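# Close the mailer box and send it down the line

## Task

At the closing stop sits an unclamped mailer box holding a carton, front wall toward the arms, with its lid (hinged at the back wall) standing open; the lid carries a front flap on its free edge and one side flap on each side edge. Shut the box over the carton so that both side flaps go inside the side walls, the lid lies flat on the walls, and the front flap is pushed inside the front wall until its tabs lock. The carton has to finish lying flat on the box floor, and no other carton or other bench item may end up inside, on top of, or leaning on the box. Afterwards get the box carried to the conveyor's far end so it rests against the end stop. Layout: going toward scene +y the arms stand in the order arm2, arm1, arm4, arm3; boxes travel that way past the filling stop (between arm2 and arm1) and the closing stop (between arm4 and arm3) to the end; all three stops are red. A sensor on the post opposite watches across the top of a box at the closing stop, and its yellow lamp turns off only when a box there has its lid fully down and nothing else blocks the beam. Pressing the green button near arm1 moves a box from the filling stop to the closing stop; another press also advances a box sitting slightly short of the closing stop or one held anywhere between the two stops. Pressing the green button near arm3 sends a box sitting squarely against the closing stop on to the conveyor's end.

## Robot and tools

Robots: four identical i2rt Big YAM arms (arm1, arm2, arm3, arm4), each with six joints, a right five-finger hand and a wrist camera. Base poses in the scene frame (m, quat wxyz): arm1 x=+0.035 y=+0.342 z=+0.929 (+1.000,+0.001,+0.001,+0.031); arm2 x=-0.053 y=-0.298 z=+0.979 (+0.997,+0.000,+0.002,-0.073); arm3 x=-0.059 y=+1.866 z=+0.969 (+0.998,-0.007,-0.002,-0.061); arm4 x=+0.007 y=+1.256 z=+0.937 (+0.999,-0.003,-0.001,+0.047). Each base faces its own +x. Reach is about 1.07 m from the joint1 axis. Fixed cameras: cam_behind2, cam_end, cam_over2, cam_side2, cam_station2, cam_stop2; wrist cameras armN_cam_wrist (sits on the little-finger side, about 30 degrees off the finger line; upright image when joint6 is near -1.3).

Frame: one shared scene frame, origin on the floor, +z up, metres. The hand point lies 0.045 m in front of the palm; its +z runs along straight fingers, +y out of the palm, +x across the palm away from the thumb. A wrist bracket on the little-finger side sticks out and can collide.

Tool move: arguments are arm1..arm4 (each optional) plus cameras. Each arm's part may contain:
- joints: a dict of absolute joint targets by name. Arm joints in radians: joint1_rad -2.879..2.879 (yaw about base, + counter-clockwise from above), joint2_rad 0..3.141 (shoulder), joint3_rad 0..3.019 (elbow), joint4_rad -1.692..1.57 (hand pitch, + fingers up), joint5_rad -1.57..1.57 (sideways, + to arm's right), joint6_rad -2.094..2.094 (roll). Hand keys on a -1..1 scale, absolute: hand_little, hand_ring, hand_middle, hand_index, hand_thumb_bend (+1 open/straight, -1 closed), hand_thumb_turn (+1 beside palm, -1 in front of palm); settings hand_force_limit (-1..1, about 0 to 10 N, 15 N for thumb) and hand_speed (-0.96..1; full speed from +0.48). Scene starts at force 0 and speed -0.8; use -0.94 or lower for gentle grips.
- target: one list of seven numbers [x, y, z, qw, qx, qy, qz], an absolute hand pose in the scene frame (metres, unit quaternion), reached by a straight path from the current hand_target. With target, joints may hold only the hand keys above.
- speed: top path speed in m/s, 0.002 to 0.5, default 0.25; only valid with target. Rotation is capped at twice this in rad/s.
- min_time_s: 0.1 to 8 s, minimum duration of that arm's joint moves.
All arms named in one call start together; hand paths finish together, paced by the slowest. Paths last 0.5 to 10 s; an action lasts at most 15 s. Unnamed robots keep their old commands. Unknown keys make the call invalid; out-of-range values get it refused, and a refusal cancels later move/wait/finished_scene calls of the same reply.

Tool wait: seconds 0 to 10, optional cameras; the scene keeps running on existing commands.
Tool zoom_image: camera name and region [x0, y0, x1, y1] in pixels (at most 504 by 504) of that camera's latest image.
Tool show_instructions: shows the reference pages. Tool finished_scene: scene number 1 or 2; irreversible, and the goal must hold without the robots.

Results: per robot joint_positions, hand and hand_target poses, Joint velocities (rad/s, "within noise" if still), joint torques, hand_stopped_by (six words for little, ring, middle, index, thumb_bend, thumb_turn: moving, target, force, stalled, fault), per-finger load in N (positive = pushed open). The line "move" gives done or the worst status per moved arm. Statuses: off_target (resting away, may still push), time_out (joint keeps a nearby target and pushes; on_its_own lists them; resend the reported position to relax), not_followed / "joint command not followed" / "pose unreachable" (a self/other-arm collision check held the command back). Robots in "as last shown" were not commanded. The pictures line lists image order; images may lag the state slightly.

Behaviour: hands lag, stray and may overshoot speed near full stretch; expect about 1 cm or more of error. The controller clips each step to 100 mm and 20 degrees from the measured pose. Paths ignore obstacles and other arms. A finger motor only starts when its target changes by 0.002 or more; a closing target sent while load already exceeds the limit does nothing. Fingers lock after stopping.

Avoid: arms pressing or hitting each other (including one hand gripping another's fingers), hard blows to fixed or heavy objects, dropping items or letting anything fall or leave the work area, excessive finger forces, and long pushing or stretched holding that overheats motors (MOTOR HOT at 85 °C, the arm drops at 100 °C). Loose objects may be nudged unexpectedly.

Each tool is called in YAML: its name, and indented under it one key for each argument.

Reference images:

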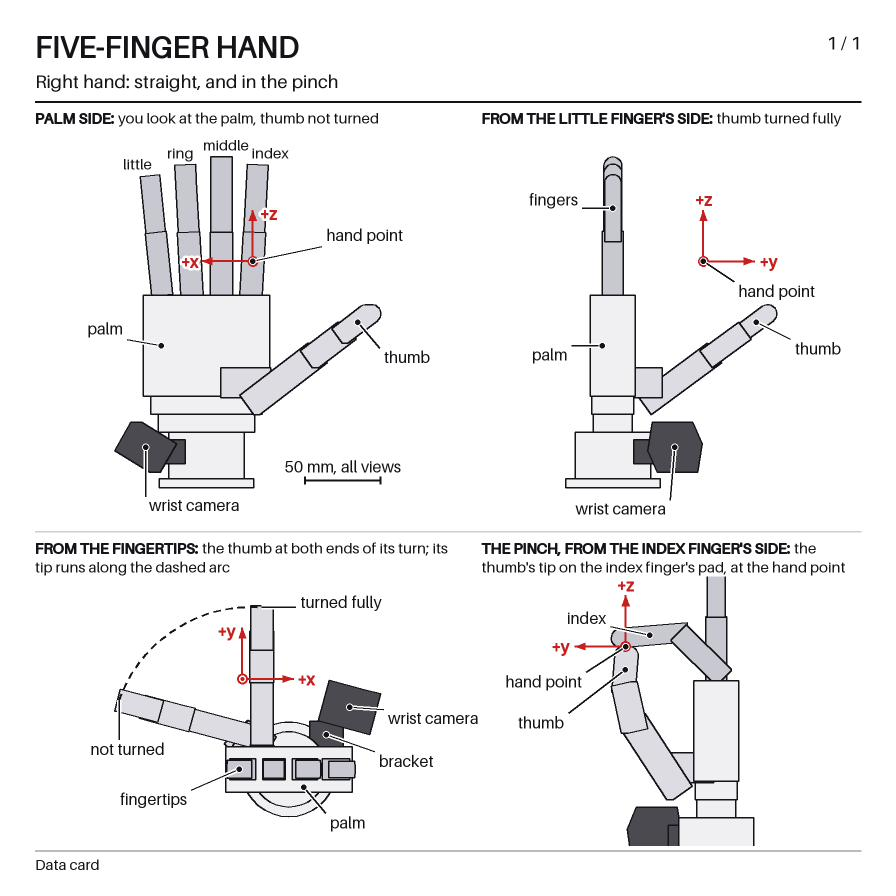

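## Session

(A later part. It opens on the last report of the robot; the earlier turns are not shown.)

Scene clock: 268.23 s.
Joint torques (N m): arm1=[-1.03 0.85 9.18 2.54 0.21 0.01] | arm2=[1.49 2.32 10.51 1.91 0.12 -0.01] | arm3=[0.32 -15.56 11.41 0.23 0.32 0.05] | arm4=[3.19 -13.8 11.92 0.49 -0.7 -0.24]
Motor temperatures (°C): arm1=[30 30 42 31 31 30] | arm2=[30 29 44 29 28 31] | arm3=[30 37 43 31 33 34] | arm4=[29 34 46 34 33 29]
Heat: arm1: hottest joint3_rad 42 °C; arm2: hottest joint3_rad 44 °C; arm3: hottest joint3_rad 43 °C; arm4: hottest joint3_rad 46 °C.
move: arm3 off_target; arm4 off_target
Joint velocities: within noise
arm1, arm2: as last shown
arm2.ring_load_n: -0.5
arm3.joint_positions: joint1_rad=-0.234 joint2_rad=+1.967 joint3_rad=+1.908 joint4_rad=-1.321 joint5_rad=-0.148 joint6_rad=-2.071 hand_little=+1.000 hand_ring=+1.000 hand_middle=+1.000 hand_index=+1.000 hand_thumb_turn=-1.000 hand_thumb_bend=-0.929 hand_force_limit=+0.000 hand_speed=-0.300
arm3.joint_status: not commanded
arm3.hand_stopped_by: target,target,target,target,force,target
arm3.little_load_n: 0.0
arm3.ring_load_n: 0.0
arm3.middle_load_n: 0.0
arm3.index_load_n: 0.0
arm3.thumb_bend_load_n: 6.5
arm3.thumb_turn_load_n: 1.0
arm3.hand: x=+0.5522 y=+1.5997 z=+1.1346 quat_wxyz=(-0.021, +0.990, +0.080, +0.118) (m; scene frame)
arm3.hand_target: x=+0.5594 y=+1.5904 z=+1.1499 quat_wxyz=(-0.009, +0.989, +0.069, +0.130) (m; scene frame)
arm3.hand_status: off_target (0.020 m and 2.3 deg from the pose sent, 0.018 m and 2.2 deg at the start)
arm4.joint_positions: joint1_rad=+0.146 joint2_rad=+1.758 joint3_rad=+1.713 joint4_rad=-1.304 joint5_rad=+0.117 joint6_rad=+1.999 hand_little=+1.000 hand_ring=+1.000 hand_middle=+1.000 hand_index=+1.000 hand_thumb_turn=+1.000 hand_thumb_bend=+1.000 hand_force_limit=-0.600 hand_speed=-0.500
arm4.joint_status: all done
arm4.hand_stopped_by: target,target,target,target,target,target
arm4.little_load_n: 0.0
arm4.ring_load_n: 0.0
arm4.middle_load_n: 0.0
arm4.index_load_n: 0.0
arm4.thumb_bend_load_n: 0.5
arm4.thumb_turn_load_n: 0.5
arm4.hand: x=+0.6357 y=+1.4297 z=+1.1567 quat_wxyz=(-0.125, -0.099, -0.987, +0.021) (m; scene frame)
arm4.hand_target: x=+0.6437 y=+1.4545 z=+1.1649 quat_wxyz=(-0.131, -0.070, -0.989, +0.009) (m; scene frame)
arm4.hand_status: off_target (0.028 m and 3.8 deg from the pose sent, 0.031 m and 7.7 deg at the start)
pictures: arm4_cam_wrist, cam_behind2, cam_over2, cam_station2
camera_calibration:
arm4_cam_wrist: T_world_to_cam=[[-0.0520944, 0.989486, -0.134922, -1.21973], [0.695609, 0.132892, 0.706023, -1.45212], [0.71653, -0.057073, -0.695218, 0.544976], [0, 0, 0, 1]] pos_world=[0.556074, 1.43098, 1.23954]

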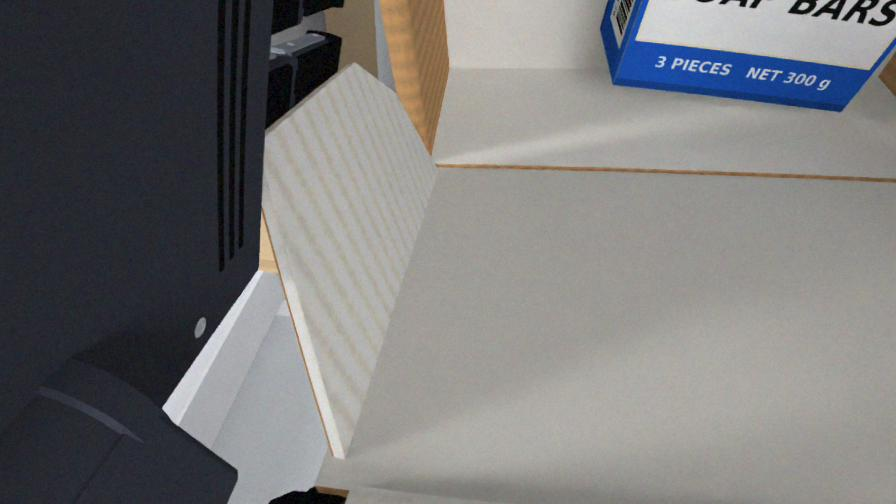

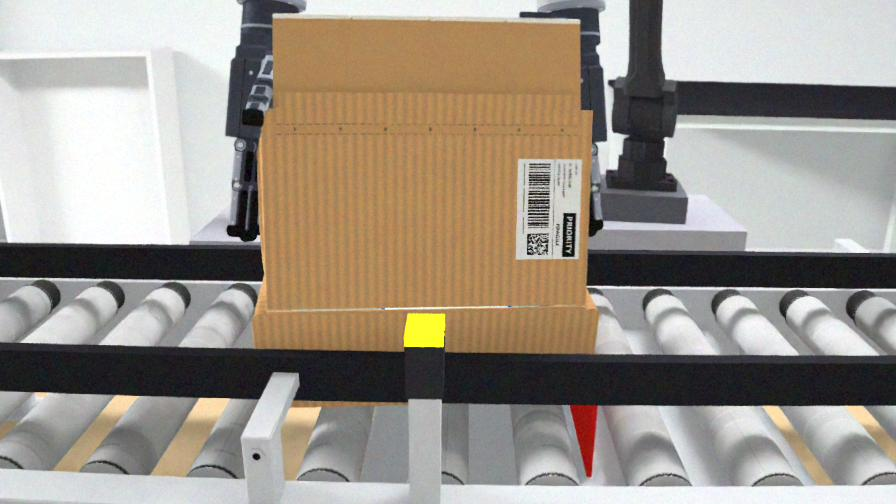

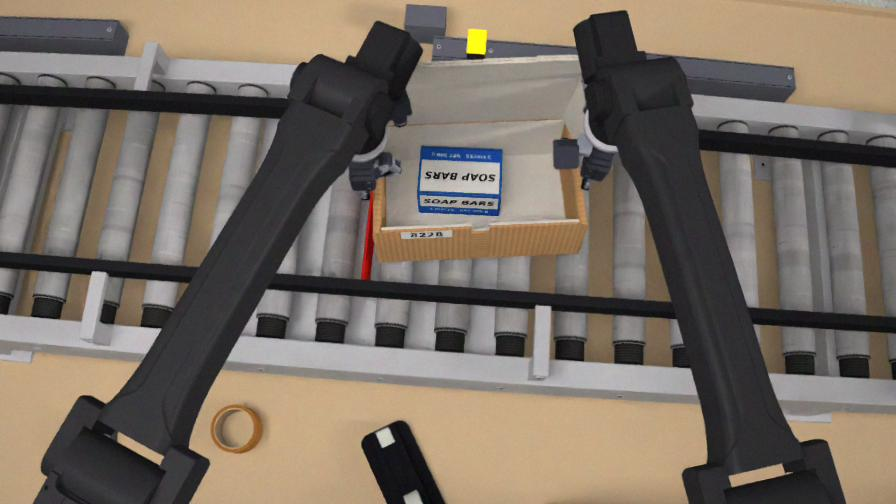

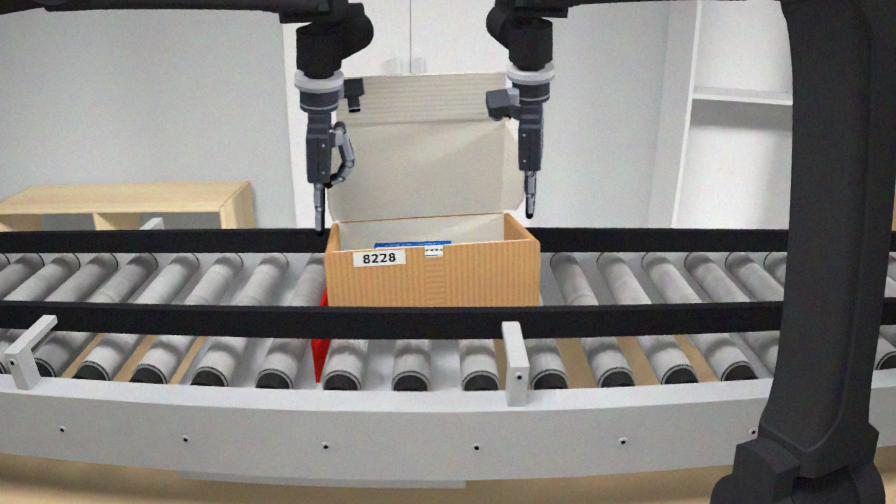

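move:
  arm4: {"target": [0.650, 1.445, 1.185, 0.1302, 0.0692, 0.9890, -0.0091], "speed": 0.1}
  arm3: {"target": [0.560, 1.600, 1.165, -0.0091, 0.9890, 0.0692, 0.1302], "speed": 0.1}
  cameras: ["arm4_cam_wrist","cam_station2","cam_over2"]

Scene clock: 269.50 s.
Joint torques (N m): arm1=[-1.03 0.91 9.18 2.55 0.21 0] | arm2=[1.38 2.26 10.54 1.89 0.12 -0.01] | arm3=[0.73 -16.03 11.97 0.36 0.24 0.07] | arm4=[2.14 -14.86 12.71 0.72 -0.5 -0.06]
Motor temperatures (°C): arm1=[30 30 43 31 31 30] | arm2=[30 29 44 29 28 31] | arm3=[30 37 43 31 33 34] | arm4=[29 34 46 34 33 29]
Heat: arm1: hottest joint3_rad 43 °C; arm2: hottest joint3_rad 44 °C; arm3: hottest joint3_rad 43 °C; arm4: hottest joint3_rad 46 °C.
move: arm3 off_target; arm4 off_target
Joint velocities: within noise
arm1, arm2: as last shown
arm2.ring_load_n: 0.0
arm3.joint_positions: joint1_rad=-0.225 joint2_rad=+1.961 joint3_rad=+1.922 joint4_rad=-1.357 joint5_rad=-0.143 joint6_rad=-2.057 hand_little=+1.000 hand_ring=+1.000 hand_middle=+1.000 hand_index=+1.000 hand_thumb_turn=-1.000 hand_thumb_bend=-0.929 hand_force_limit=+0.000 hand_speed=-0.300
arm3.joint_status: not commanded
arm3.hand_stopped_by: target,target,target,target,force,target
arm3.little_load_n: 0.0
arm3.ring_load_n: 0.0
arm3.middle_load_n: 0.0
arm3.index_load_n: 0.0
arm3.thumb_bend_load_n: 7.0
arm3.thumb_turn_load_n: 1.0
arm3.hand: x=+0.5477 y=+1.6066 z=+1.1426 quat_wxyz=(-0.023, +0.991, +0.076, +0.110) (m; scene frame)
arm3.hand_target: x=+0.5590 y=+1.6004 z=+1.1652 quat_wxyz=(-0.009, +0.989, +0.069, +0.131) (m; scene frame)
arm3.hand_status: off_target (0.026 m and 3.0 deg from the pose sent, 0.031 m and 2.3 deg at the start)
arm4.joint_positions: joint1_rad=+0.136 joint2_rad=+1.777 joint3_rad=+1.762 joint4_rad=-1.361 joint5_rad=+0.106 joint6_rad=+1.965 hand_little=+1.000 hand_ring=+1.000 hand_middle=+1.000 hand_index=+1.000 hand_thumb_turn=+1.000 hand_thumb_bend=+1.000 hand_force_limit=-0.600 hand_speed=-0.500
arm4.joint_status: not commanded
arm4.hand_stopped_by: target,target,target,target,target,target
arm4.little_load_n: 0.0
arm4.ring_load_n: 0.0
arm4.middle_load_n: 0.0
arm4.index_load_n: 0.0
arm4.thumb_bend_load_n: 0.0
arm4.thumb_turn_load_n: 0.0
arm4.hand: x=+0.6353 y=+1.4271 z=+1.1622 quat_wxyz=(-0.110, -0.086, -0.990, +0.023) (m; scene frame)
arm4.hand_target: x=+0.6482 y=+1.4444 z=+1.1849 quat_wxyz=(-0.131, -0.069, -0.989, +0.009) (m; scene frame)
arm4.hand_status: off_target (0.032 m and 3.4 deg from the pose sent, 0.035 m and 3.8 deg at the start)
pictures: arm4_cam_wrist, cam_over2, cam_station2
camera_calibration:
arm4_cam_wrist: T_world_to_cam=[[-0.0814617, 0.987197, -0.137138, -1.19195], [0.713697, 0.153822, 0.683356, -1.4704], [0.695701, -0.0422076, -0.71709, 0.56634], [0, 0, 0, 1]] pos_world=[0.558319, 1.42677, 1.24746]

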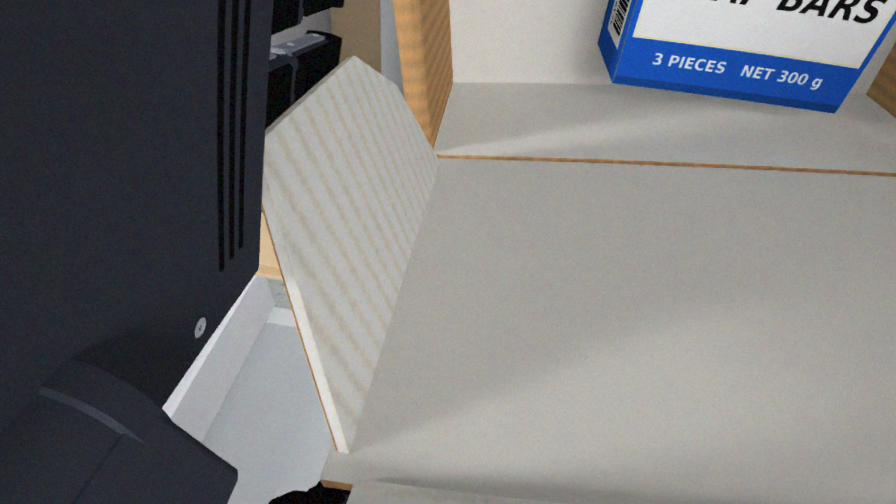

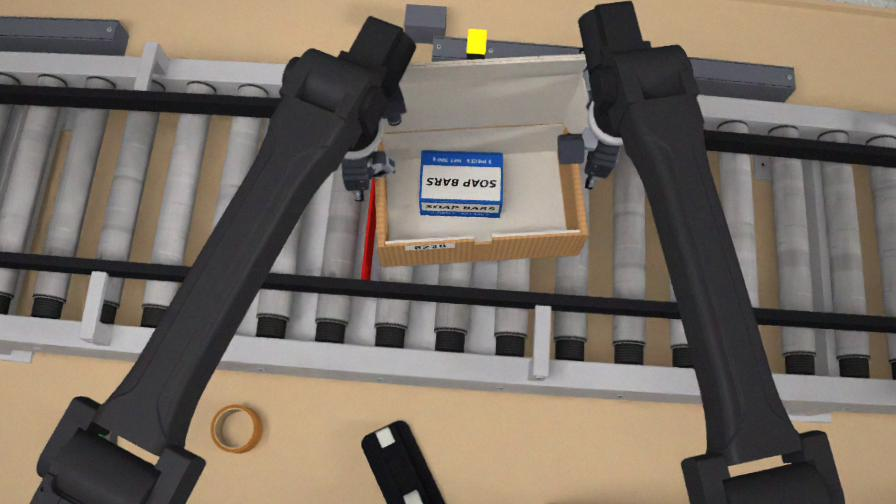

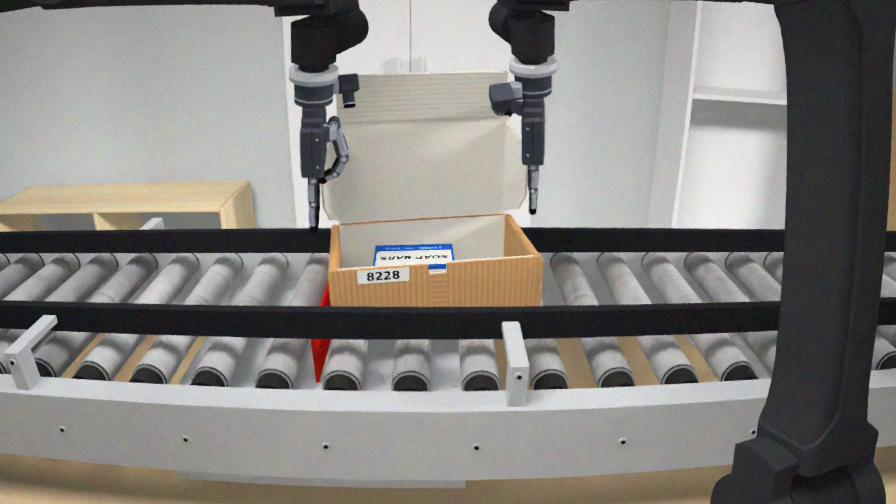

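move:
  arm3: {"target": [0.560, 1.578, 1.165, -0.0091, 0.9890, 0.0692, 0.1302], "speed": 0.1}

move:
  arm4: {"target": [0.688, 1.434, 1.185, 0.1302, 0.0692, 0.9890, -0.0091], "speed": 0.06}
  cameras: ["arm4_cam_wrist","cam_station2","cam_over2","cam_behind2"]

Scene clock: 271.97 s.
Joint torques (N m): arm1=[-1.03 0.97 9.21 2.54 0.21 0] | arm2=[1.55 2.32 10.59 1.88 0.12 0] | arm3=[-1.44 -15.33 12.88 0.47 0.11 -0.27] | arm4=[2.37 -16.09 12.64 0.77 -0.48 -0.06]
Motor temperatures (°C): arm1=[30 30 43 31 31 30] | arm2=[30 29 44 29 28 31] | arm3=[30 37 43 31 33 34] | arm4=[29 34 47 34 33 29]
Heat: arm1: hottest joint3_rad 43 °C; arm2: hottest joint3_rad 44 °C; arm3: hottest joint3_rad 43 °C; arm4: hottest joint3_rad 47 °C.
move: arm3 off_target
Joint velocities: within noise
arm1, arm2, arm4: as last shown
arm3.joint_positions: joint1_rad=-0.233 joint2_rad=+1.973 joint3_rad=+1.948 joint4_rad=-1.374 joint5_rad=-0.145 joint6_rad=-2.061 hand_little=+1.000 hand_ring=+1.000 hand_middle=+1.000 hand_index=+1.000 hand_thumb_turn=-1.000 hand_thumb_bend=-0.929 hand_force_limit=+0.000 hand_speed=-0.300
arm3.joint_status: not commanded
arm3.hand_stopped_by: target,target,target,target,force,target
arm3.little_load_n: 0.0
arm3.ring_load_n: 0.0
arm3.middle_load_n: 0.0
arm3.index_load_n: 0.0
arm3.thumb_bend_load_n: 7.0
arm3.thumb_turn_load_n: 1.0
arm3.hand: x=+0.5487 y=+1.6007 z=+1.1451 quat_wxyz=(-0.024, +0.991, +0.074, +0.108) (m; scene frame)
arm3.hand_target: x=+0.5583 y=+1.5786 z=+1.1653 quat_wxyz=(-0.008, +0.989, +0.069, +0.130) (m; scene frame)
arm3.hand_status: off_target (0.032 m and 3.1 deg from the pose sent, 0.038 m and 3.0 deg at the start)
arm4.joint_positions: joint1_rad=+0.132 joint2_rad=+1.780 joint3_rad=+1.763 joint4_rad=-1.361 joint5_rad=+0.106 joint6_rad=+1.964 hand_little=+1.000 hand_ring=+1.000 hand_middle=+1.000 hand_index=+1.000 hand_thumb_turn=+1.000 hand_thumb_bend=+1.000 hand_force_limit=-0.600 hand_speed=-0.500
arm4.hand: x=+0.6362 y=+1.4248 z=+1.1610 quat_wxyz=(-0.109, -0.088, -0.990, +0.024) (m; scene frame)
arm4.hand_target: x=+0.6482 y=+1.4446 z=+1.1852 quat_wxyz=(-0.131, -0.069, -0.989, +0.009) (m; scene frame)
pictures: none

Scene clock: 273.37 s.
Joint torques (N m): arm1=[-1.03 0.85 9.2 2.54 0.21 0] | arm2=[1.49 2.32 10.52 1.89 0.11 -0.02] | arm3=[-1.38 -15.56 11.79 0.42 0.21 -0.24] | arm4=[2.37 -16.09 12.96 1.11 -0.52 0]
Motor temperatures (°C): arm1=[30 30 43 31 31 30] | arm2=[30 29 44 29 28 31] | arm3=[30 37 43 31 33 34] | arm4=[29 34 47 34 33 29]
Heat: arm1: hottest joint3_rad 43 °C; arm2: hottest joint3_rad 44 °C; arm3: hottest joint3_rad 43 °C; arm4: hottest joint3_rad 47 °C.
move: arm4 off_target
Joint velocities: within noise
arm1.joint_positions: joint1_rad=-0.032 joint2_rad=+0.646 joint3_rad=+1.328 joint4_rad=-1.360 joint5_rad=+0.140 joint6_rad=-1.155 hand_little=+1.000 hand_ring=+1.000 hand_middle=+1.000 hand_index=+1.000 hand_thumb_turn=+1.000 hand_thumb_bend=+1.000 hand_force_limit=+0.000 hand_speed=-0.800
arm1.joint_status: not commanded
arm1.hand_stopped_by: target,target,target,target,target,target
arm1.little_load_n: 0.0
arm1.ring_load_n: 0.0
arm1.middle_load_n: 0.0
arm1.index_load_n: 0.0
arm1.thumb_bend_load_n: 0.0
arm1.thumb_turn_load_n: 0.0
arm1.hand: x=+0.2644 y=+0.2774 z=+1.3774 quat_wxyz=(-0.035, +0.878, -0.203, +0.433) (m; scene frame)
arm1.hand_target: x=+0.2640 y=+0.2774 z=+1.3855 quat_wxyz=(-0.037, +0.873, -0.203, +0.441) (m; scene frame)
arm1.hand_status: not commanded
arm2.joint_positions: joint1_rad=+0.199 joint2_rad=+0.614 joint3_rad=+1.377 joint4_rad=-1.233 joint5_rad=+0.174 joint6_rad=-1.171 hand_little=+1.000 hand_ring=+1.000 hand_middle=+1.000 hand_index=+1.000 hand_thumb_turn=+1.000 hand_thumb_bend=+1.000 hand_force_limit=+0.000 hand_speed=-0.800
arm2.joint_status: not commanded
arm2.hand_stopped_by: target,target,target,target,target,target
arm2.little_load_n: 0.0
arm2.ring_load_n: 0.0
arm2.middle_load_n: 0.0
arm2.index_load_n: 0.0
arm2.thumb_bend_load_n: 0.0
arm2.thumb_turn_load_n: 0.0
arm2.hand: x=+0.1875 y=-0.3623 z=+1.4826 quat_wxyz=(-0.044, +0.830, -0.192, +0.522) (m; scene frame)
arm2.hand_target: x=+0.1859 y=-0.3624 z=+1.4940 quat_wxyz=(-0.047, +0.823, -0.191, +0.533) (m; scene frame)
arm2.hand_status: not commanded
arm3: as last shown
arm3.joint_positions: joint1_rad=-0.233 joint2_rad=+1.976 joint3_rad=+1.961 joint4_rad=-1.374 joint5_rad=-0.148 joint6_rad=-2.064 hand_little=+1.000 hand_ring=+1.000 hand_middle=+1.000 hand_index=+1.000 hand_thumb_turn=-1.000 hand_thumb_bend=-0.929 hand_force_limit=+0.000 hand_speed=-0.300
arm3.hand: x=+0.5524 y=+1.6001 z=+1.1487 quat_wxyz=(-0.023, +0.990, +0.076, +0.113) (m; scene frame)
arm4.joint_positions: joint1_rad=+0.100 joint2_rad=+1.866 joint3_rad=+1.909 joint4_rad=-1.412 joint5_rad=+0.100 joint6_rad=+1.926 hand_little=+1.000 hand_ring=+1.000 hand_middle=+1.000 hand_index=+1.000 hand_thumb_turn=+1.000 hand_thumb_bend=+1.000 hand_force_limit=-0.600 hand_speed=-0.500
arm4.joint_status: not commanded
arm4.hand_stopped_by: target,target,target,target,target,target
arm4.little_load_n: 0.0
arm4.ring_load_n: 0.0
arm4.middle_load_n: 0.0
arm4.index_load_n: 0.0
arm4.thumb_bend_load_n: 0.0
arm4.thumb_turn_load_n: 0.0
arm4.hand: x=+0.6706 y=+1.4137 z=+1.1705 quat_wxyz=(-0.112, -0.085, -0.990, +0.023) (m; scene frame)
arm4.hand_target: x=+0.6861 y=+1.4335 z=+1.1850 quat_wxyz=(-0.131, -0.069, -0.989, +0.009) (m; scene frame)
arm4.hand_status: off_target (0.030 m and 3.2 deg from the pose sent, 0.058 m and 3.7 deg at the start)
pictures: arm4_cam_wrist, cam_behind2, cam_over2, cam_station2
camera_calibration:
arm4_cam_wrist: T_world_to_cam=[[-0.0839834, 0.986871, -0.137956, -1.17147], [0.71112, 0.156339, 0.685468, -1.50355], [0.698036, -0.0405356, -0.714914, 0.540673], [0, 0, 0, 1]] pos_world=[0.593413, 1.41307, 1.25556]

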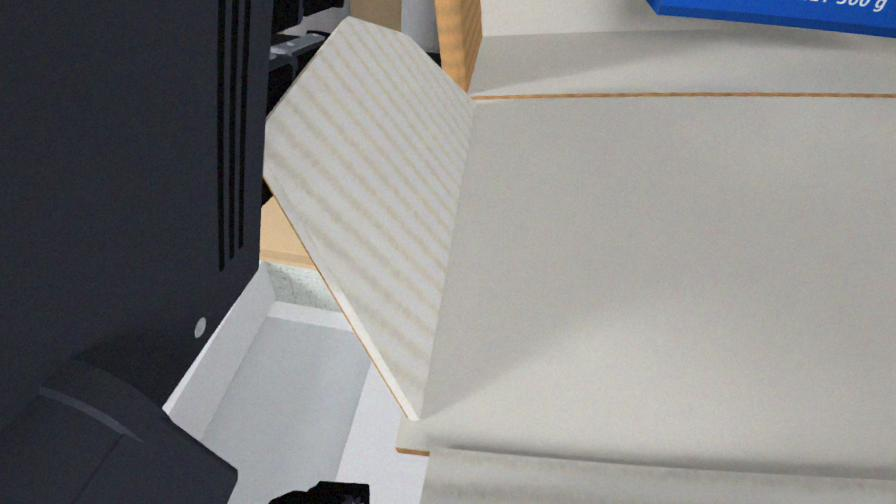

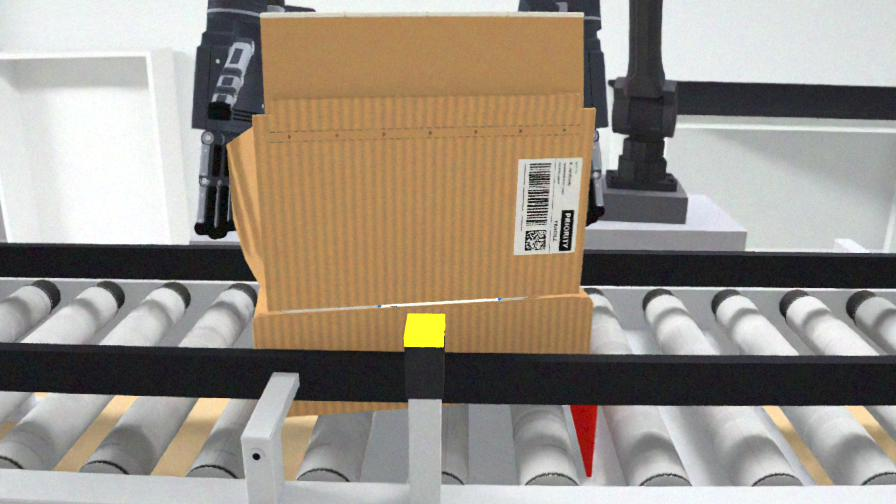

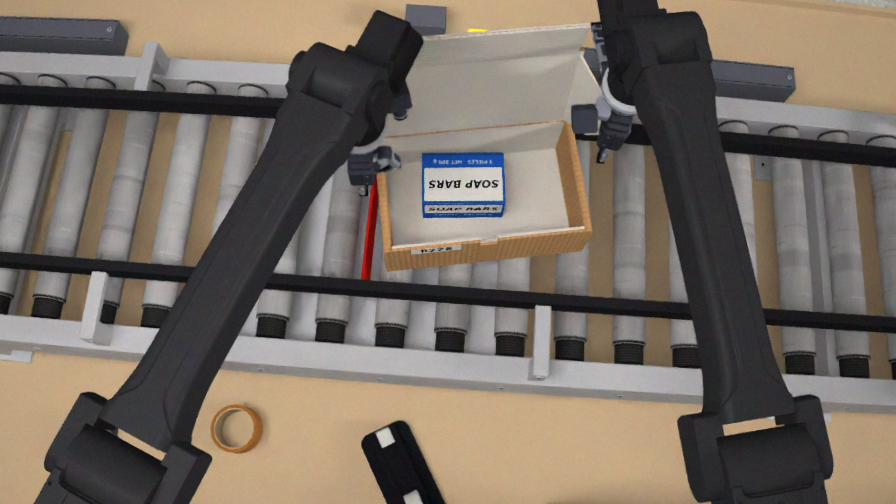

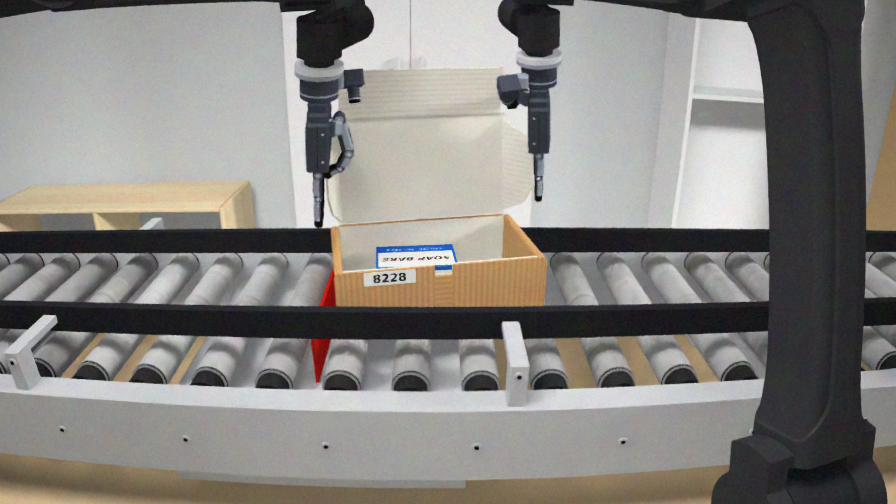

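move:
  arm4: {"target": [0.688, 1.475, 1.185, 0.1302, 0.0692, 0.9890, -0.0091], "speed": 0.08}
  cameras: ["arm4_cam_wrist","cam_station2","cam_over2","cam_behind2"]

Scene clock: 274.87 s.
Joint torques (N m): arm1=[-1.03 0.91 9.2 2.55 0.21 0] | arm2=[1.49 2.67 10.56 1.99 0.11 0] | arm3=[-1.44 -15.62 11.75 0.35 0.22 -0.21] | arm4=[5.36 -15.33 12.77 1.48 -0.57 0.07]
Motor temperatures (°C): arm1=[30 30 43 31 31 30] | arm2=[30 29 44 29 28 31] | arm3=[30 37 43 31 33 34] | arm4=[29 34 47 34 33 29]
Heat: arm1: hottest joint3_rad 43 °C; arm2: hottest joint3_rad 44 °C; arm3: hottest joint3_rad 43 °C; arm4: hottest joint3_rad 47 °C.
move: arm4 off_target
Joint velocities: within noise
arm1, arm2, arm3: as last shown
arm2.index_load_n: 0.5
arm3.joint_positions: joint1_rad=-0.233 joint2_rad=+1.976 joint3_rad=+1.961 joint4_rad=-1.374 joint5_rad=-0.148 joint6_rad=-2.065 hand_little=+1.000 hand_ring=+1.000 hand_middle=+1.000 hand_index=+1.000 hand_thumb_turn=-1.000 hand_thumb_bend=-0.929 hand_force_limit=+0.000 hand_speed=-0.300
arm3.hand: x=+0.5526 y=+1.6000 z=+1.1485 quat_wxyz=(-0.023, +0.990, +0.077, +0.113) (m; scene frame)
arm3.hand_target: x=+0.5583 y=+1.5786 z=+1.1651 quat_wxyz=(-0.008, +0.989, +0.069, +0.130) (m; scene frame)
arm4.joint_positions: joint1_rad=+0.138 joint2_rad=+1.887 joint3_rad=+1.951 joint4_rad=-1.442 joint5_rad=+0.116 joint6_rad=+1.981 hand_little=+1.000 hand_ring=+1.000 hand_middle=+1.000 hand_index=+1.000 hand_thumb_turn=+1.000 hand_thumb_bend=+1.000 hand_force_limit=-0.600 hand_speed=-0.500
arm4.joint_status: not commanded
arm4.hand_stopped_by: target,target,target,target,target,target
arm4.little_load_n: 0.0
arm4.ring_load_n: 0.0
arm4.middle_load_n: 0.0
arm4.index_load_n: 0.0
arm4.thumb_bend_load_n: -0.5
arm4.thumb_turn_load_n: 0.0
arm4.hand: x=+0.6724 y=+1.4341 z=+1.1744 quat_wxyz=(-0.111, -0.094, -0.989, +0.027) (m; scene frame)
arm4.hand_target: x=+0.6845 y=+1.4741 z=+1.1849 quat_wxyz=(-0.130, -0.069, -0.989, +0.009) (m; scene frame)
arm4.hand_status: off_target (0.045 m and 4.2 deg from the pose sent, 0.065 m and 3.2 deg at the start)
pictures: arm4_cam_wrist, cam_behind2, cam_over2, cam_station2
camera_calibration:
arm4_cam_wrist: T_world_to_cam=[[-0.0646124, 0.987557, -0.143375, -1.19858], [0.714909, 0.146049, 0.683795, -1.49646], [0.696226, -0.0583188, -0.71545, 0.570458], [0, 0, 0, 1]] pos_world=[0.595222, 1.43549, 1.25956]

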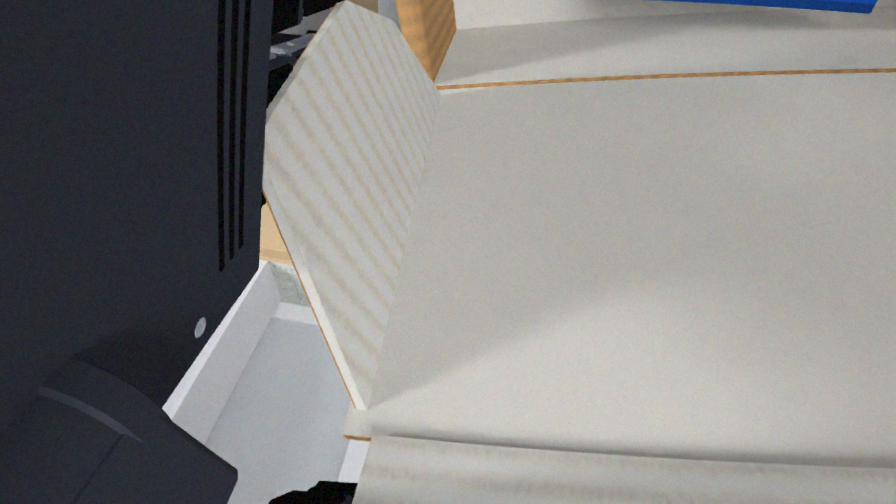

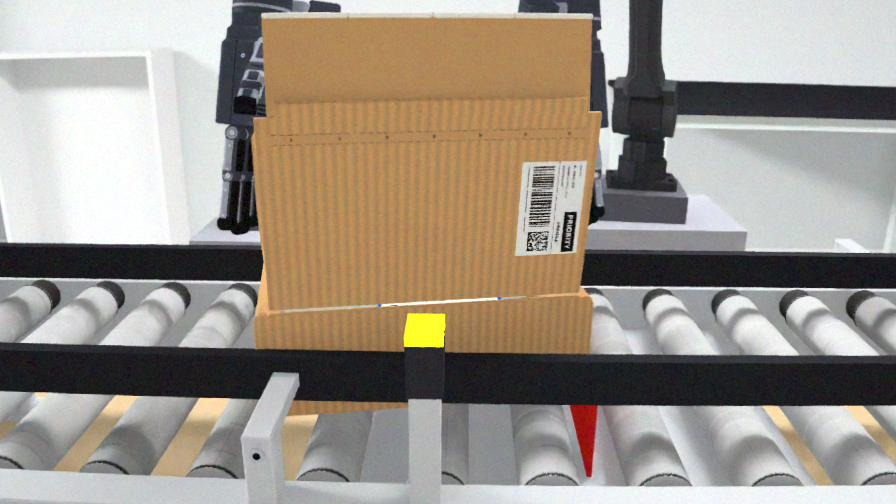

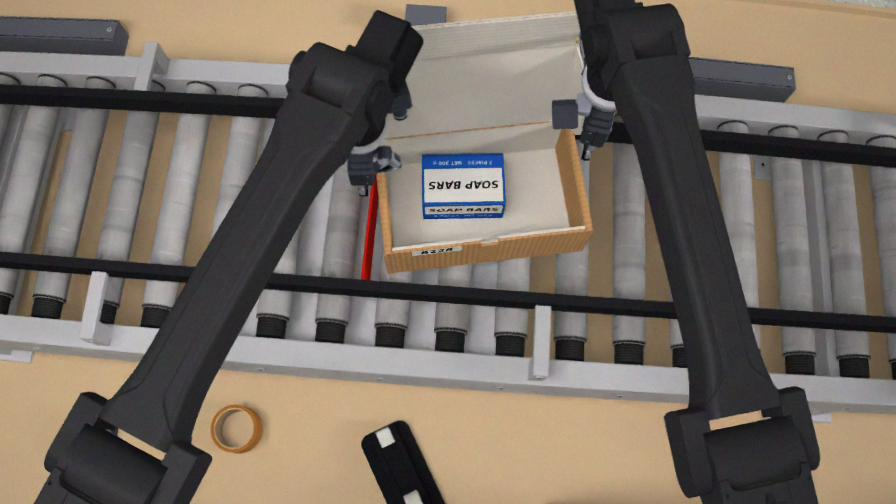

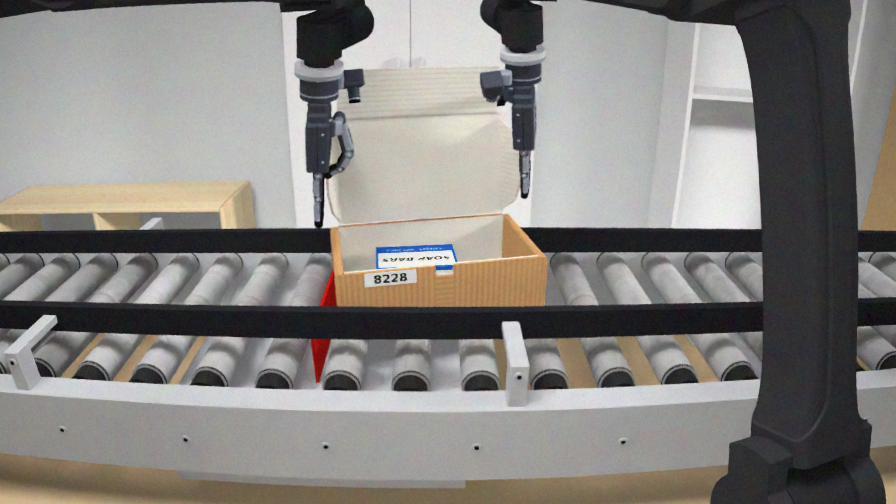

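move:
  arm4: {"joints": {"hand_index": 0.0, "hand_speed": -0.8, "hand_force_limit": -0.7}}
  cameras: ["cam_behind2"]

Scene clock: 277.17 s.
Joint torques (N m): arm1=[-1.03 0.91 9.2 2.55 0.21 0] | arm2=[1.38 2.02 10.55 1.94 0.13 0.02] | arm3=[-1.26 -15.74 11.79 0.43 0.22 -0.22] | arm4=[4.89 -15.68 12.75 1.63 -0.74 0.05]
Motor temperatures (°C): arm1=[30 30 43 31 31 30] | arm2=[30 29 44 29 28 31] | arm3=[30 37 43 31 33 34] | arm4=[29 35 47 34 33 29]
Heat: arm1: hottest joint3_rad 43 °C; arm2: hottest joint3_rad 44 °C; arm3: hottest joint3_rad 43 °C; arm4: hottest joint3_rad 47 °C.
move: arm4 off_target
Joint velocities: within noise
arm1, arm2, arm3: as last shown
arm2.index_load_n: -0.5
arm3.thumb_bend_load_n: 6.5
arm4.joint_positions: joint1_rad=+0.138 joint2_rad=+1.889 joint3_rad=+1.952 joint4_rad=-1.442 joint5_rad=+0.120 joint6_rad=+1.984 hand_little=+1.000 hand_ring=+1.000 hand_middle=+1.000 hand_index=+0.690 hand_thumb_turn=+1.000 hand_thumb_bend=+1.000 hand_force_limit=-0.700 hand_speed=-0.800
arm4.joint_status: hand_index off_target (ended at +0.690, target +0.000); the others done
arm4.hand_stopped_by: target,target,target,force,target,target
arm4.little_load_n: 0.0
arm4.ring_load_n: -0.5
arm4.middle_load_n: 0.0
arm4.index_load_n: 1.5
arm4.thumb_bend_load_n: 0.0
arm4.thumb_turn_load_n: 0.0
arm4.hand: x=+0.6729 y=+1.4336 z=+1.1736 quat_wxyz=(-0.111, -0.095, -0.989, +0.029) (m; scene frame)
arm4.hand_target: x=+0.6844 y=+1.4744 z=+1.1849 quat_wxyz=(-0.130, -0.069, -0.989, +0.008) (m; scene frame)
arm4.hand_status: not commanded
pictures: cam_behind2

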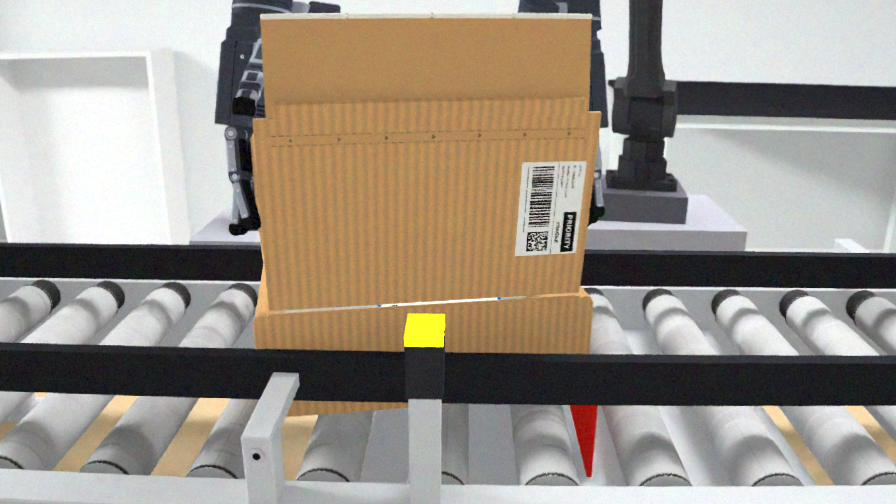

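move:
  arm4: {"joints": {"hand_index": 1.0, "hand_speed": 0.0, "hand_force_limit": 0.0}}
  cameras: ["arm3_cam_wrist"]

zoom_image:
  camera: "arm3_cam_wrist"
  region: [150, 0, 650, 300]

Scene clock: 278.67 s.
Joint torques (N m): arm1=[-1.08 0.91 9.18 2.55 0.21 0] | arm2=[1.26 2.26 10.47 1.89 0.12 -0.02] | arm3=[-1.32 -15.62 11.78 0.39 0.21 -0.22] | arm4=[5.13 -16.03 12.7 1.39 -0.69 0.01]
Motor temperatures (°C): arm1=[30 30 43 31 31 30] | arm2=[30 29 44 29 28 31] | arm3=[30 38 44 31 33 34] | arm4=[29 35 47 34 33 29]
Heat: arm1: hottest joint3_rad 43 °C; arm2: hottest joint3_rad 44 °C; arm3: hottest joint3_rad 44 °C; arm4: hottest joint3_rad 47 °C.
move: arm4 done
Joint velocities: within noise
arm1, arm2, arm3: as last shown
arm2.index_load_n: 0.0
arm4.joint_positions: joint1_rad=+0.138 joint2_rad=+1.889 joint3_rad=+1.952 joint4_rad=-1.442 joint5_rad=+0.120 joint6_rad=+1.984 hand_little=+1.000 hand_ring=+1.000 hand_middle=+1.000 hand_index=+1.000 hand_thumb_turn=+1.000 hand_thumb_bend=+1.000 hand_force_limit=+0.000 hand_speed=+0.000
arm4.joint_status: all done
arm4.hand_stopped_by: target,target,target,target,target,target
arm4.little_load_n: 0.0
arm4.ring_load_n: -0.5
arm4.middle_load_n: 0.0
arm4.index_load_n: 0.0
arm4.thumb_bend_load_n: 0.0
arm4.thumb_turn_load_n: 0.0
arm4.hand: x=+0.6730 y=+1.4336 z=+1.1736 quat_wxyz=(-0.111, -0.096, -0.989, +0.029) (m; scene frame)
arm4.hand_target: x=+0.6844 y=+1.4743 z=+1.1849 quat_wxyz=(-0.130, -0.069, -0.989, +0.009) (m; scene frame)
arm4.hand_status: not commanded
pictures: arm3_cam_wrist
camera_calibration:
arm3_cam_wrist: T_world_to_cam=[[0.387568, -0.918745, 0.0754915, 1.16314], [-0.898818, -0.358431, 0.252297, 0.785232], [-0.204738, -0.165635, -0.964701, 1.60334], [0, 0, 0, 1]] pos_world=[0.58325, 1.61565, 1.26083]

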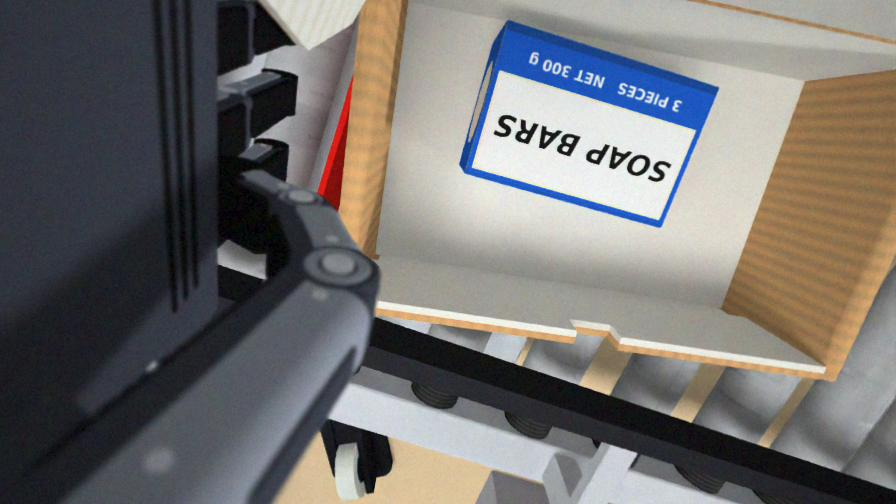

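Scaled by 1.008 from the camera's 896x504 image, which has a finer 1280x720 frame.

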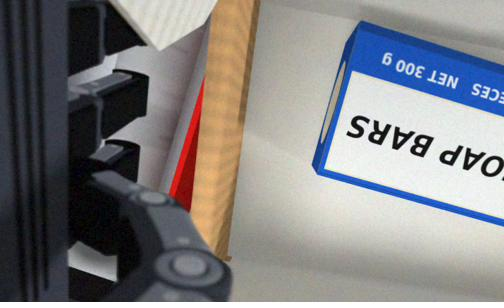

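move:
  arm4: {"target": [0.684, 1.37, 1.185, 0.1302, 0.0692, 0.9890, -0.0091], "speed": 0.12}
  arm3: {"target": [0.560, 1.69, 1.165, -0.0091, 0.9890, 0.0692, 0.1302], "speed": 0.15}

move:
  arm4: {"target": [0.60, 1.30, 1.15, 0.1302, 0.0692, 0.9890, -0.0091], "speed": 0.2}
  arm3: {"target": [0.560, 1.76, 1.165, -0.0091, 0.9890, 0.0692, 0.1302], "speed": 0.2}
  cameras: ["arm4_cam_wrist","arm3_cam_wrist","cam_station2","cam_over2"]

Scene clock: 281.53 s.
Joint torques (N m): arm1=[-1.03 0.85 9.21 2.54 0.21 0] | arm2=[1.32 2.37 10.58 1.95 0.11 -0.01] | arm3=[0.91 -17.55 7.45 0.9 -0.01 0.01] | arm4=[0.79 -20.72 7.68 1.35 -0.03 0.01]
Motor temperatures (°C): arm1=[30 30 43 31 31 30] | arm2=[30 29 44 29 28 31] | arm3=[30 38 43 31 33 34] | arm4=[29 35 47 34 33 29]
Heat: arm1: hottest joint3_rad 43 °C; arm2: hottest joint3_rad 44 °C; arm3: hottest joint3_rad 43 °C; arm4: hottest joint3_rad 47 °C.
move: arm3 off_target; arm4 off_target
Joint velocities: within noise
arm1, arm2: as last shown
arm1.middle_load_n: 0.5
arm3.joint_positions: joint1_rad=-0.087 joint2_rad=+1.911 joint3_rad=+1.868 joint4_rad=-1.319 joint5_rad=-0.103 joint6_rad=-1.919 hand_little=+1.000 hand_ring=+1.000 hand_middle=+1.000 hand_index=+1.000 hand_thumb_turn=-1.000 hand_thumb_bend=-0.929 hand_force_limit=+0.000 hand_speed=-0.300
arm3.joint_status: not commanded
arm3.hand_stopped_by: target,target,target,target,force,target
arm3.little_load_n: 0.0
arm3.ring_load_n: 0.0
arm3.middle_load_n: -0.5
arm3.index_load_n: 0.0
arm3.thumb_bend_load_n: 7.0
arm3.thumb_turn_load_n: 1.0
arm3.hand: x=+0.5596 y=+1.6886 z=+1.1515 quat_wxyz=(-0.014, +0.990, +0.075, +0.115) (m; scene frame)
arm3.hand_target: x=+0.5599 y=+1.6899 z=+1.1648 quat_wxyz=(-0.009, +0.989, +0.069, +0.130) (m; scene frame)
arm3.hand_status: off_target (0.014 m and 2.0 deg from the pose sent, 0.092 m and 2.7 deg at the start)
arm4.joint_positions: joint1_rad=+0.015 joint2_rad=+1.884 joint3_rad=+1.926 joint4_rad=-1.392 joint5_rad=+0.060 joint6_rad=+1.821 hand_little=+1.000 hand_ring=+1.000 hand_middle=+1.000 hand_index=+1.000 hand_thumb_turn=+1.000 hand_thumb_bend=+1.000 hand_force_limit=+0.000 hand_speed=+0.000
arm4.joint_status: not commanded
arm4.hand_stopped_by: target,target,target,target,target,target
arm4.little_load_n: 0.0
arm4.ring_load_n: 0.0
arm4.middle_load_n: 0.0
arm4.index_load_n: 0.0
arm4.thumb_bend_load_n: 0.0
arm4.thumb_turn_load_n: 0.0
arm4.hand: x=+0.6858 y=+1.3701 z=+1.1692 quat_wxyz=(-0.115, -0.073, -0.991, +0.012) (m; scene frame)
arm4.hand_target: x=+0.6839 y=+1.3700 z=+1.1847 quat_wxyz=(-0.130, -0.069, -0.989, +0.009) (m; scene frame)
arm4.hand_status: off_target (0.016 m and 1.8 deg from the pose sent, 0.065 m and 4.4 deg at the start)
pictures: none

Scene clock: 282.97 s.
Joint torques (N m): arm1=[-1.03 0.85 9.2 2.54 0.21 0] | arm2=[1.49 2.37 10.54 1.96 0.11 0] | arm3=[0.67 -16.79 7.45 0.91 0.01 0.03] | arm4=[1.03 -16.09 7.73 1.32 -0.06 0.03]
Motor temperatures (°C): arm1=[30 30 43 31 31 30] | arm2=[30 29 44 29 28 31] | arm3=[30 38 43 31 33 34] | arm4=[29 35 47 34 33 29]
Heat: arm1: hottest joint3_rad 43 °C; arm2: hottest joint3_rad 44 °C; arm3: hottest joint3_rad 43 °C; arm4: hottest joint3_rad 47 °C.
move: arm3 off_target; arm4 done
Joint velocities: within noise
arm1, arm2: as last shown
arm1.middle_load_n: 0.0
arm3.joint_positions: joint1_rad=+0.031 joint2_rad=+1.879 joint3_rad=+1.823 joint4_rad=-1.297 joint5_rad=-0.075 joint6_rad=-1.806 hand_little=+1.000 hand_ring=+1.000 hand_middle=+1.000 hand_index=+1.000 hand_thumb_turn=-1.000 hand_thumb_bend=-0.929 hand_force_limit=+0.000 hand_speed=-0.300
arm3.joint_status: not commanded
arm3.hand_stopped_by: target,target,target,target,force,target
arm3.little_load_n: 0.0
arm3.ring_load_n: 0.0
arm3.middle_load_n: 0.0
arm3.index_load_n: 0.0
arm3.thumb_bend_load_n: 6.5
arm3.thumb_turn_load_n: 1.0
arm3.hand: x=+0.5600 y=+1.7600 z=+1.1518 quat_wxyz=(-0.012, +0.990, +0.076, +0.114) (m; scene frame)
arm3.hand_target: x=+0.5599 y=+1.7601 z=+1.1649 quat_wxyz=(-0.009, +0.989, +0.069, +0.130) (m; scene frame)
arm3.hand_status: off_target (0.013 m and 2.0 deg from the pose sent, 0.073 m and 1.9 deg at the start)
arm4.joint_positions: joint1_rad=-0.104 joint2_rad=+1.639 joint3_rad=+1.514 joint4_rad=-1.214 joint5_rad=+0.030 joint6_rad=+1.705 hand_little=+1.000 hand_ring=+1.000 hand_middle=+1.000 hand_index=+1.000 hand_thumb_turn=+1.000 hand_thumb_bend=+1.000 hand_force_limit=+0.000 hand_speed=+0.000
arm4.joint_status: not commanded
arm4.hand_stopped_by: target,target,target,target,target,target
arm4.little_load_n: 0.0
arm4.ring_load_n: 0.0
arm4.middle_load_n: 0.0
arm4.index_load_n: 0.0
arm4.thumb_bend_load_n: 0.0
arm4.thumb_turn_load_n: 0.0
arm4.hand: x=+0.6009 y=+1.3001 z=+1.1405 quat_wxyz=(-0.118, -0.073, -0.990, +0.010) (m; scene frame)
arm4.hand_target: x=+0.6000 y=+1.3001 z=+1.1499 quat_wxyz=(-0.130, -0.069, -0.989, +0.009) (m; scene frame)
arm4.hand_status: done (0.010 m and 1.5 deg from the pose sent, 0.113 m and 1.8 deg at the start)
pictures: arm3_cam_wrist, arm4_cam_wrist, cam_over2, cam_station2
camera_calibration:
arm3_cam_wrist: T_world_to_cam=[[0.384648, -0.917958, 0.0969468, 1.28251], [-0.90072, -0.350294, 0.2569, 0.829853], [-0.201864, -0.186138, -0.961563, 1.66546], [0, 0, 0, 1]] pos_world=[0.590344, 1.77799, 1.26392]
arm4_cam_wrist: T_world_to_cam=[[-0.108153, 0.987138, -0.117737, -1.07827], [0.697061, 0.159741, 0.698991, -1.42704], [0.708808, -0.00647139, -0.705372, 0.501744], [0, 0, 0, 1]] pos_world=[0.522479, 1.29561, 1.22446]

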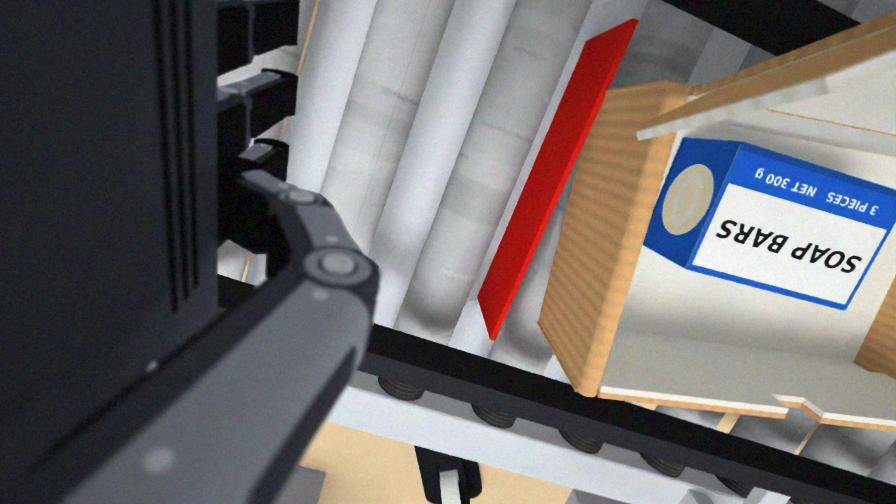

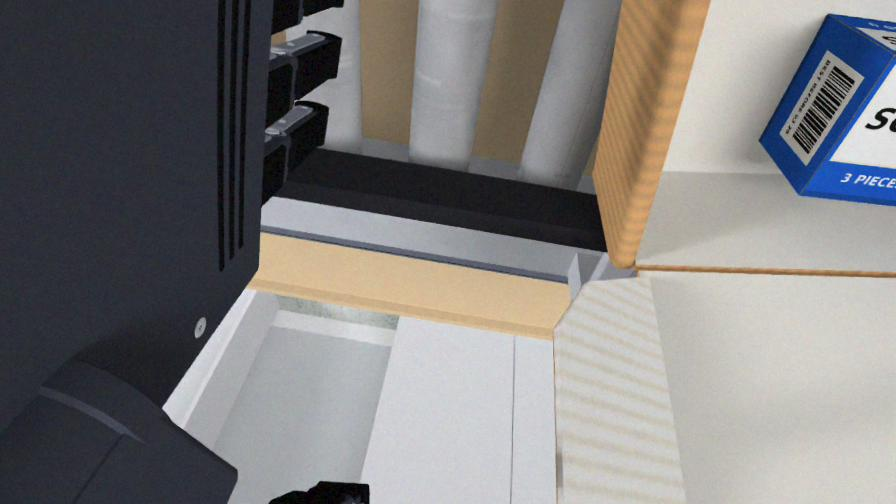

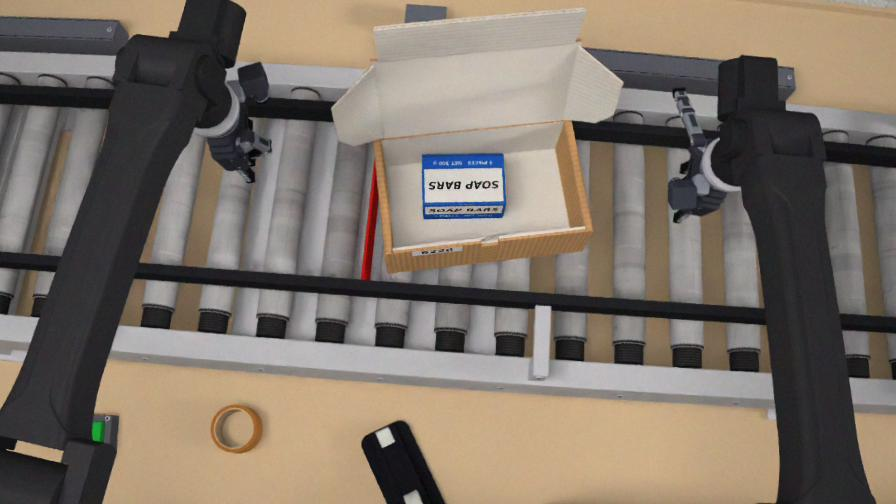

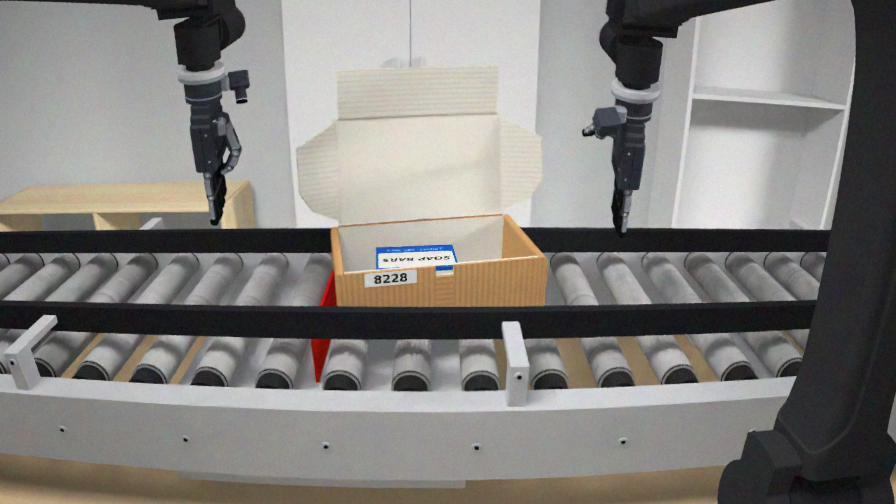

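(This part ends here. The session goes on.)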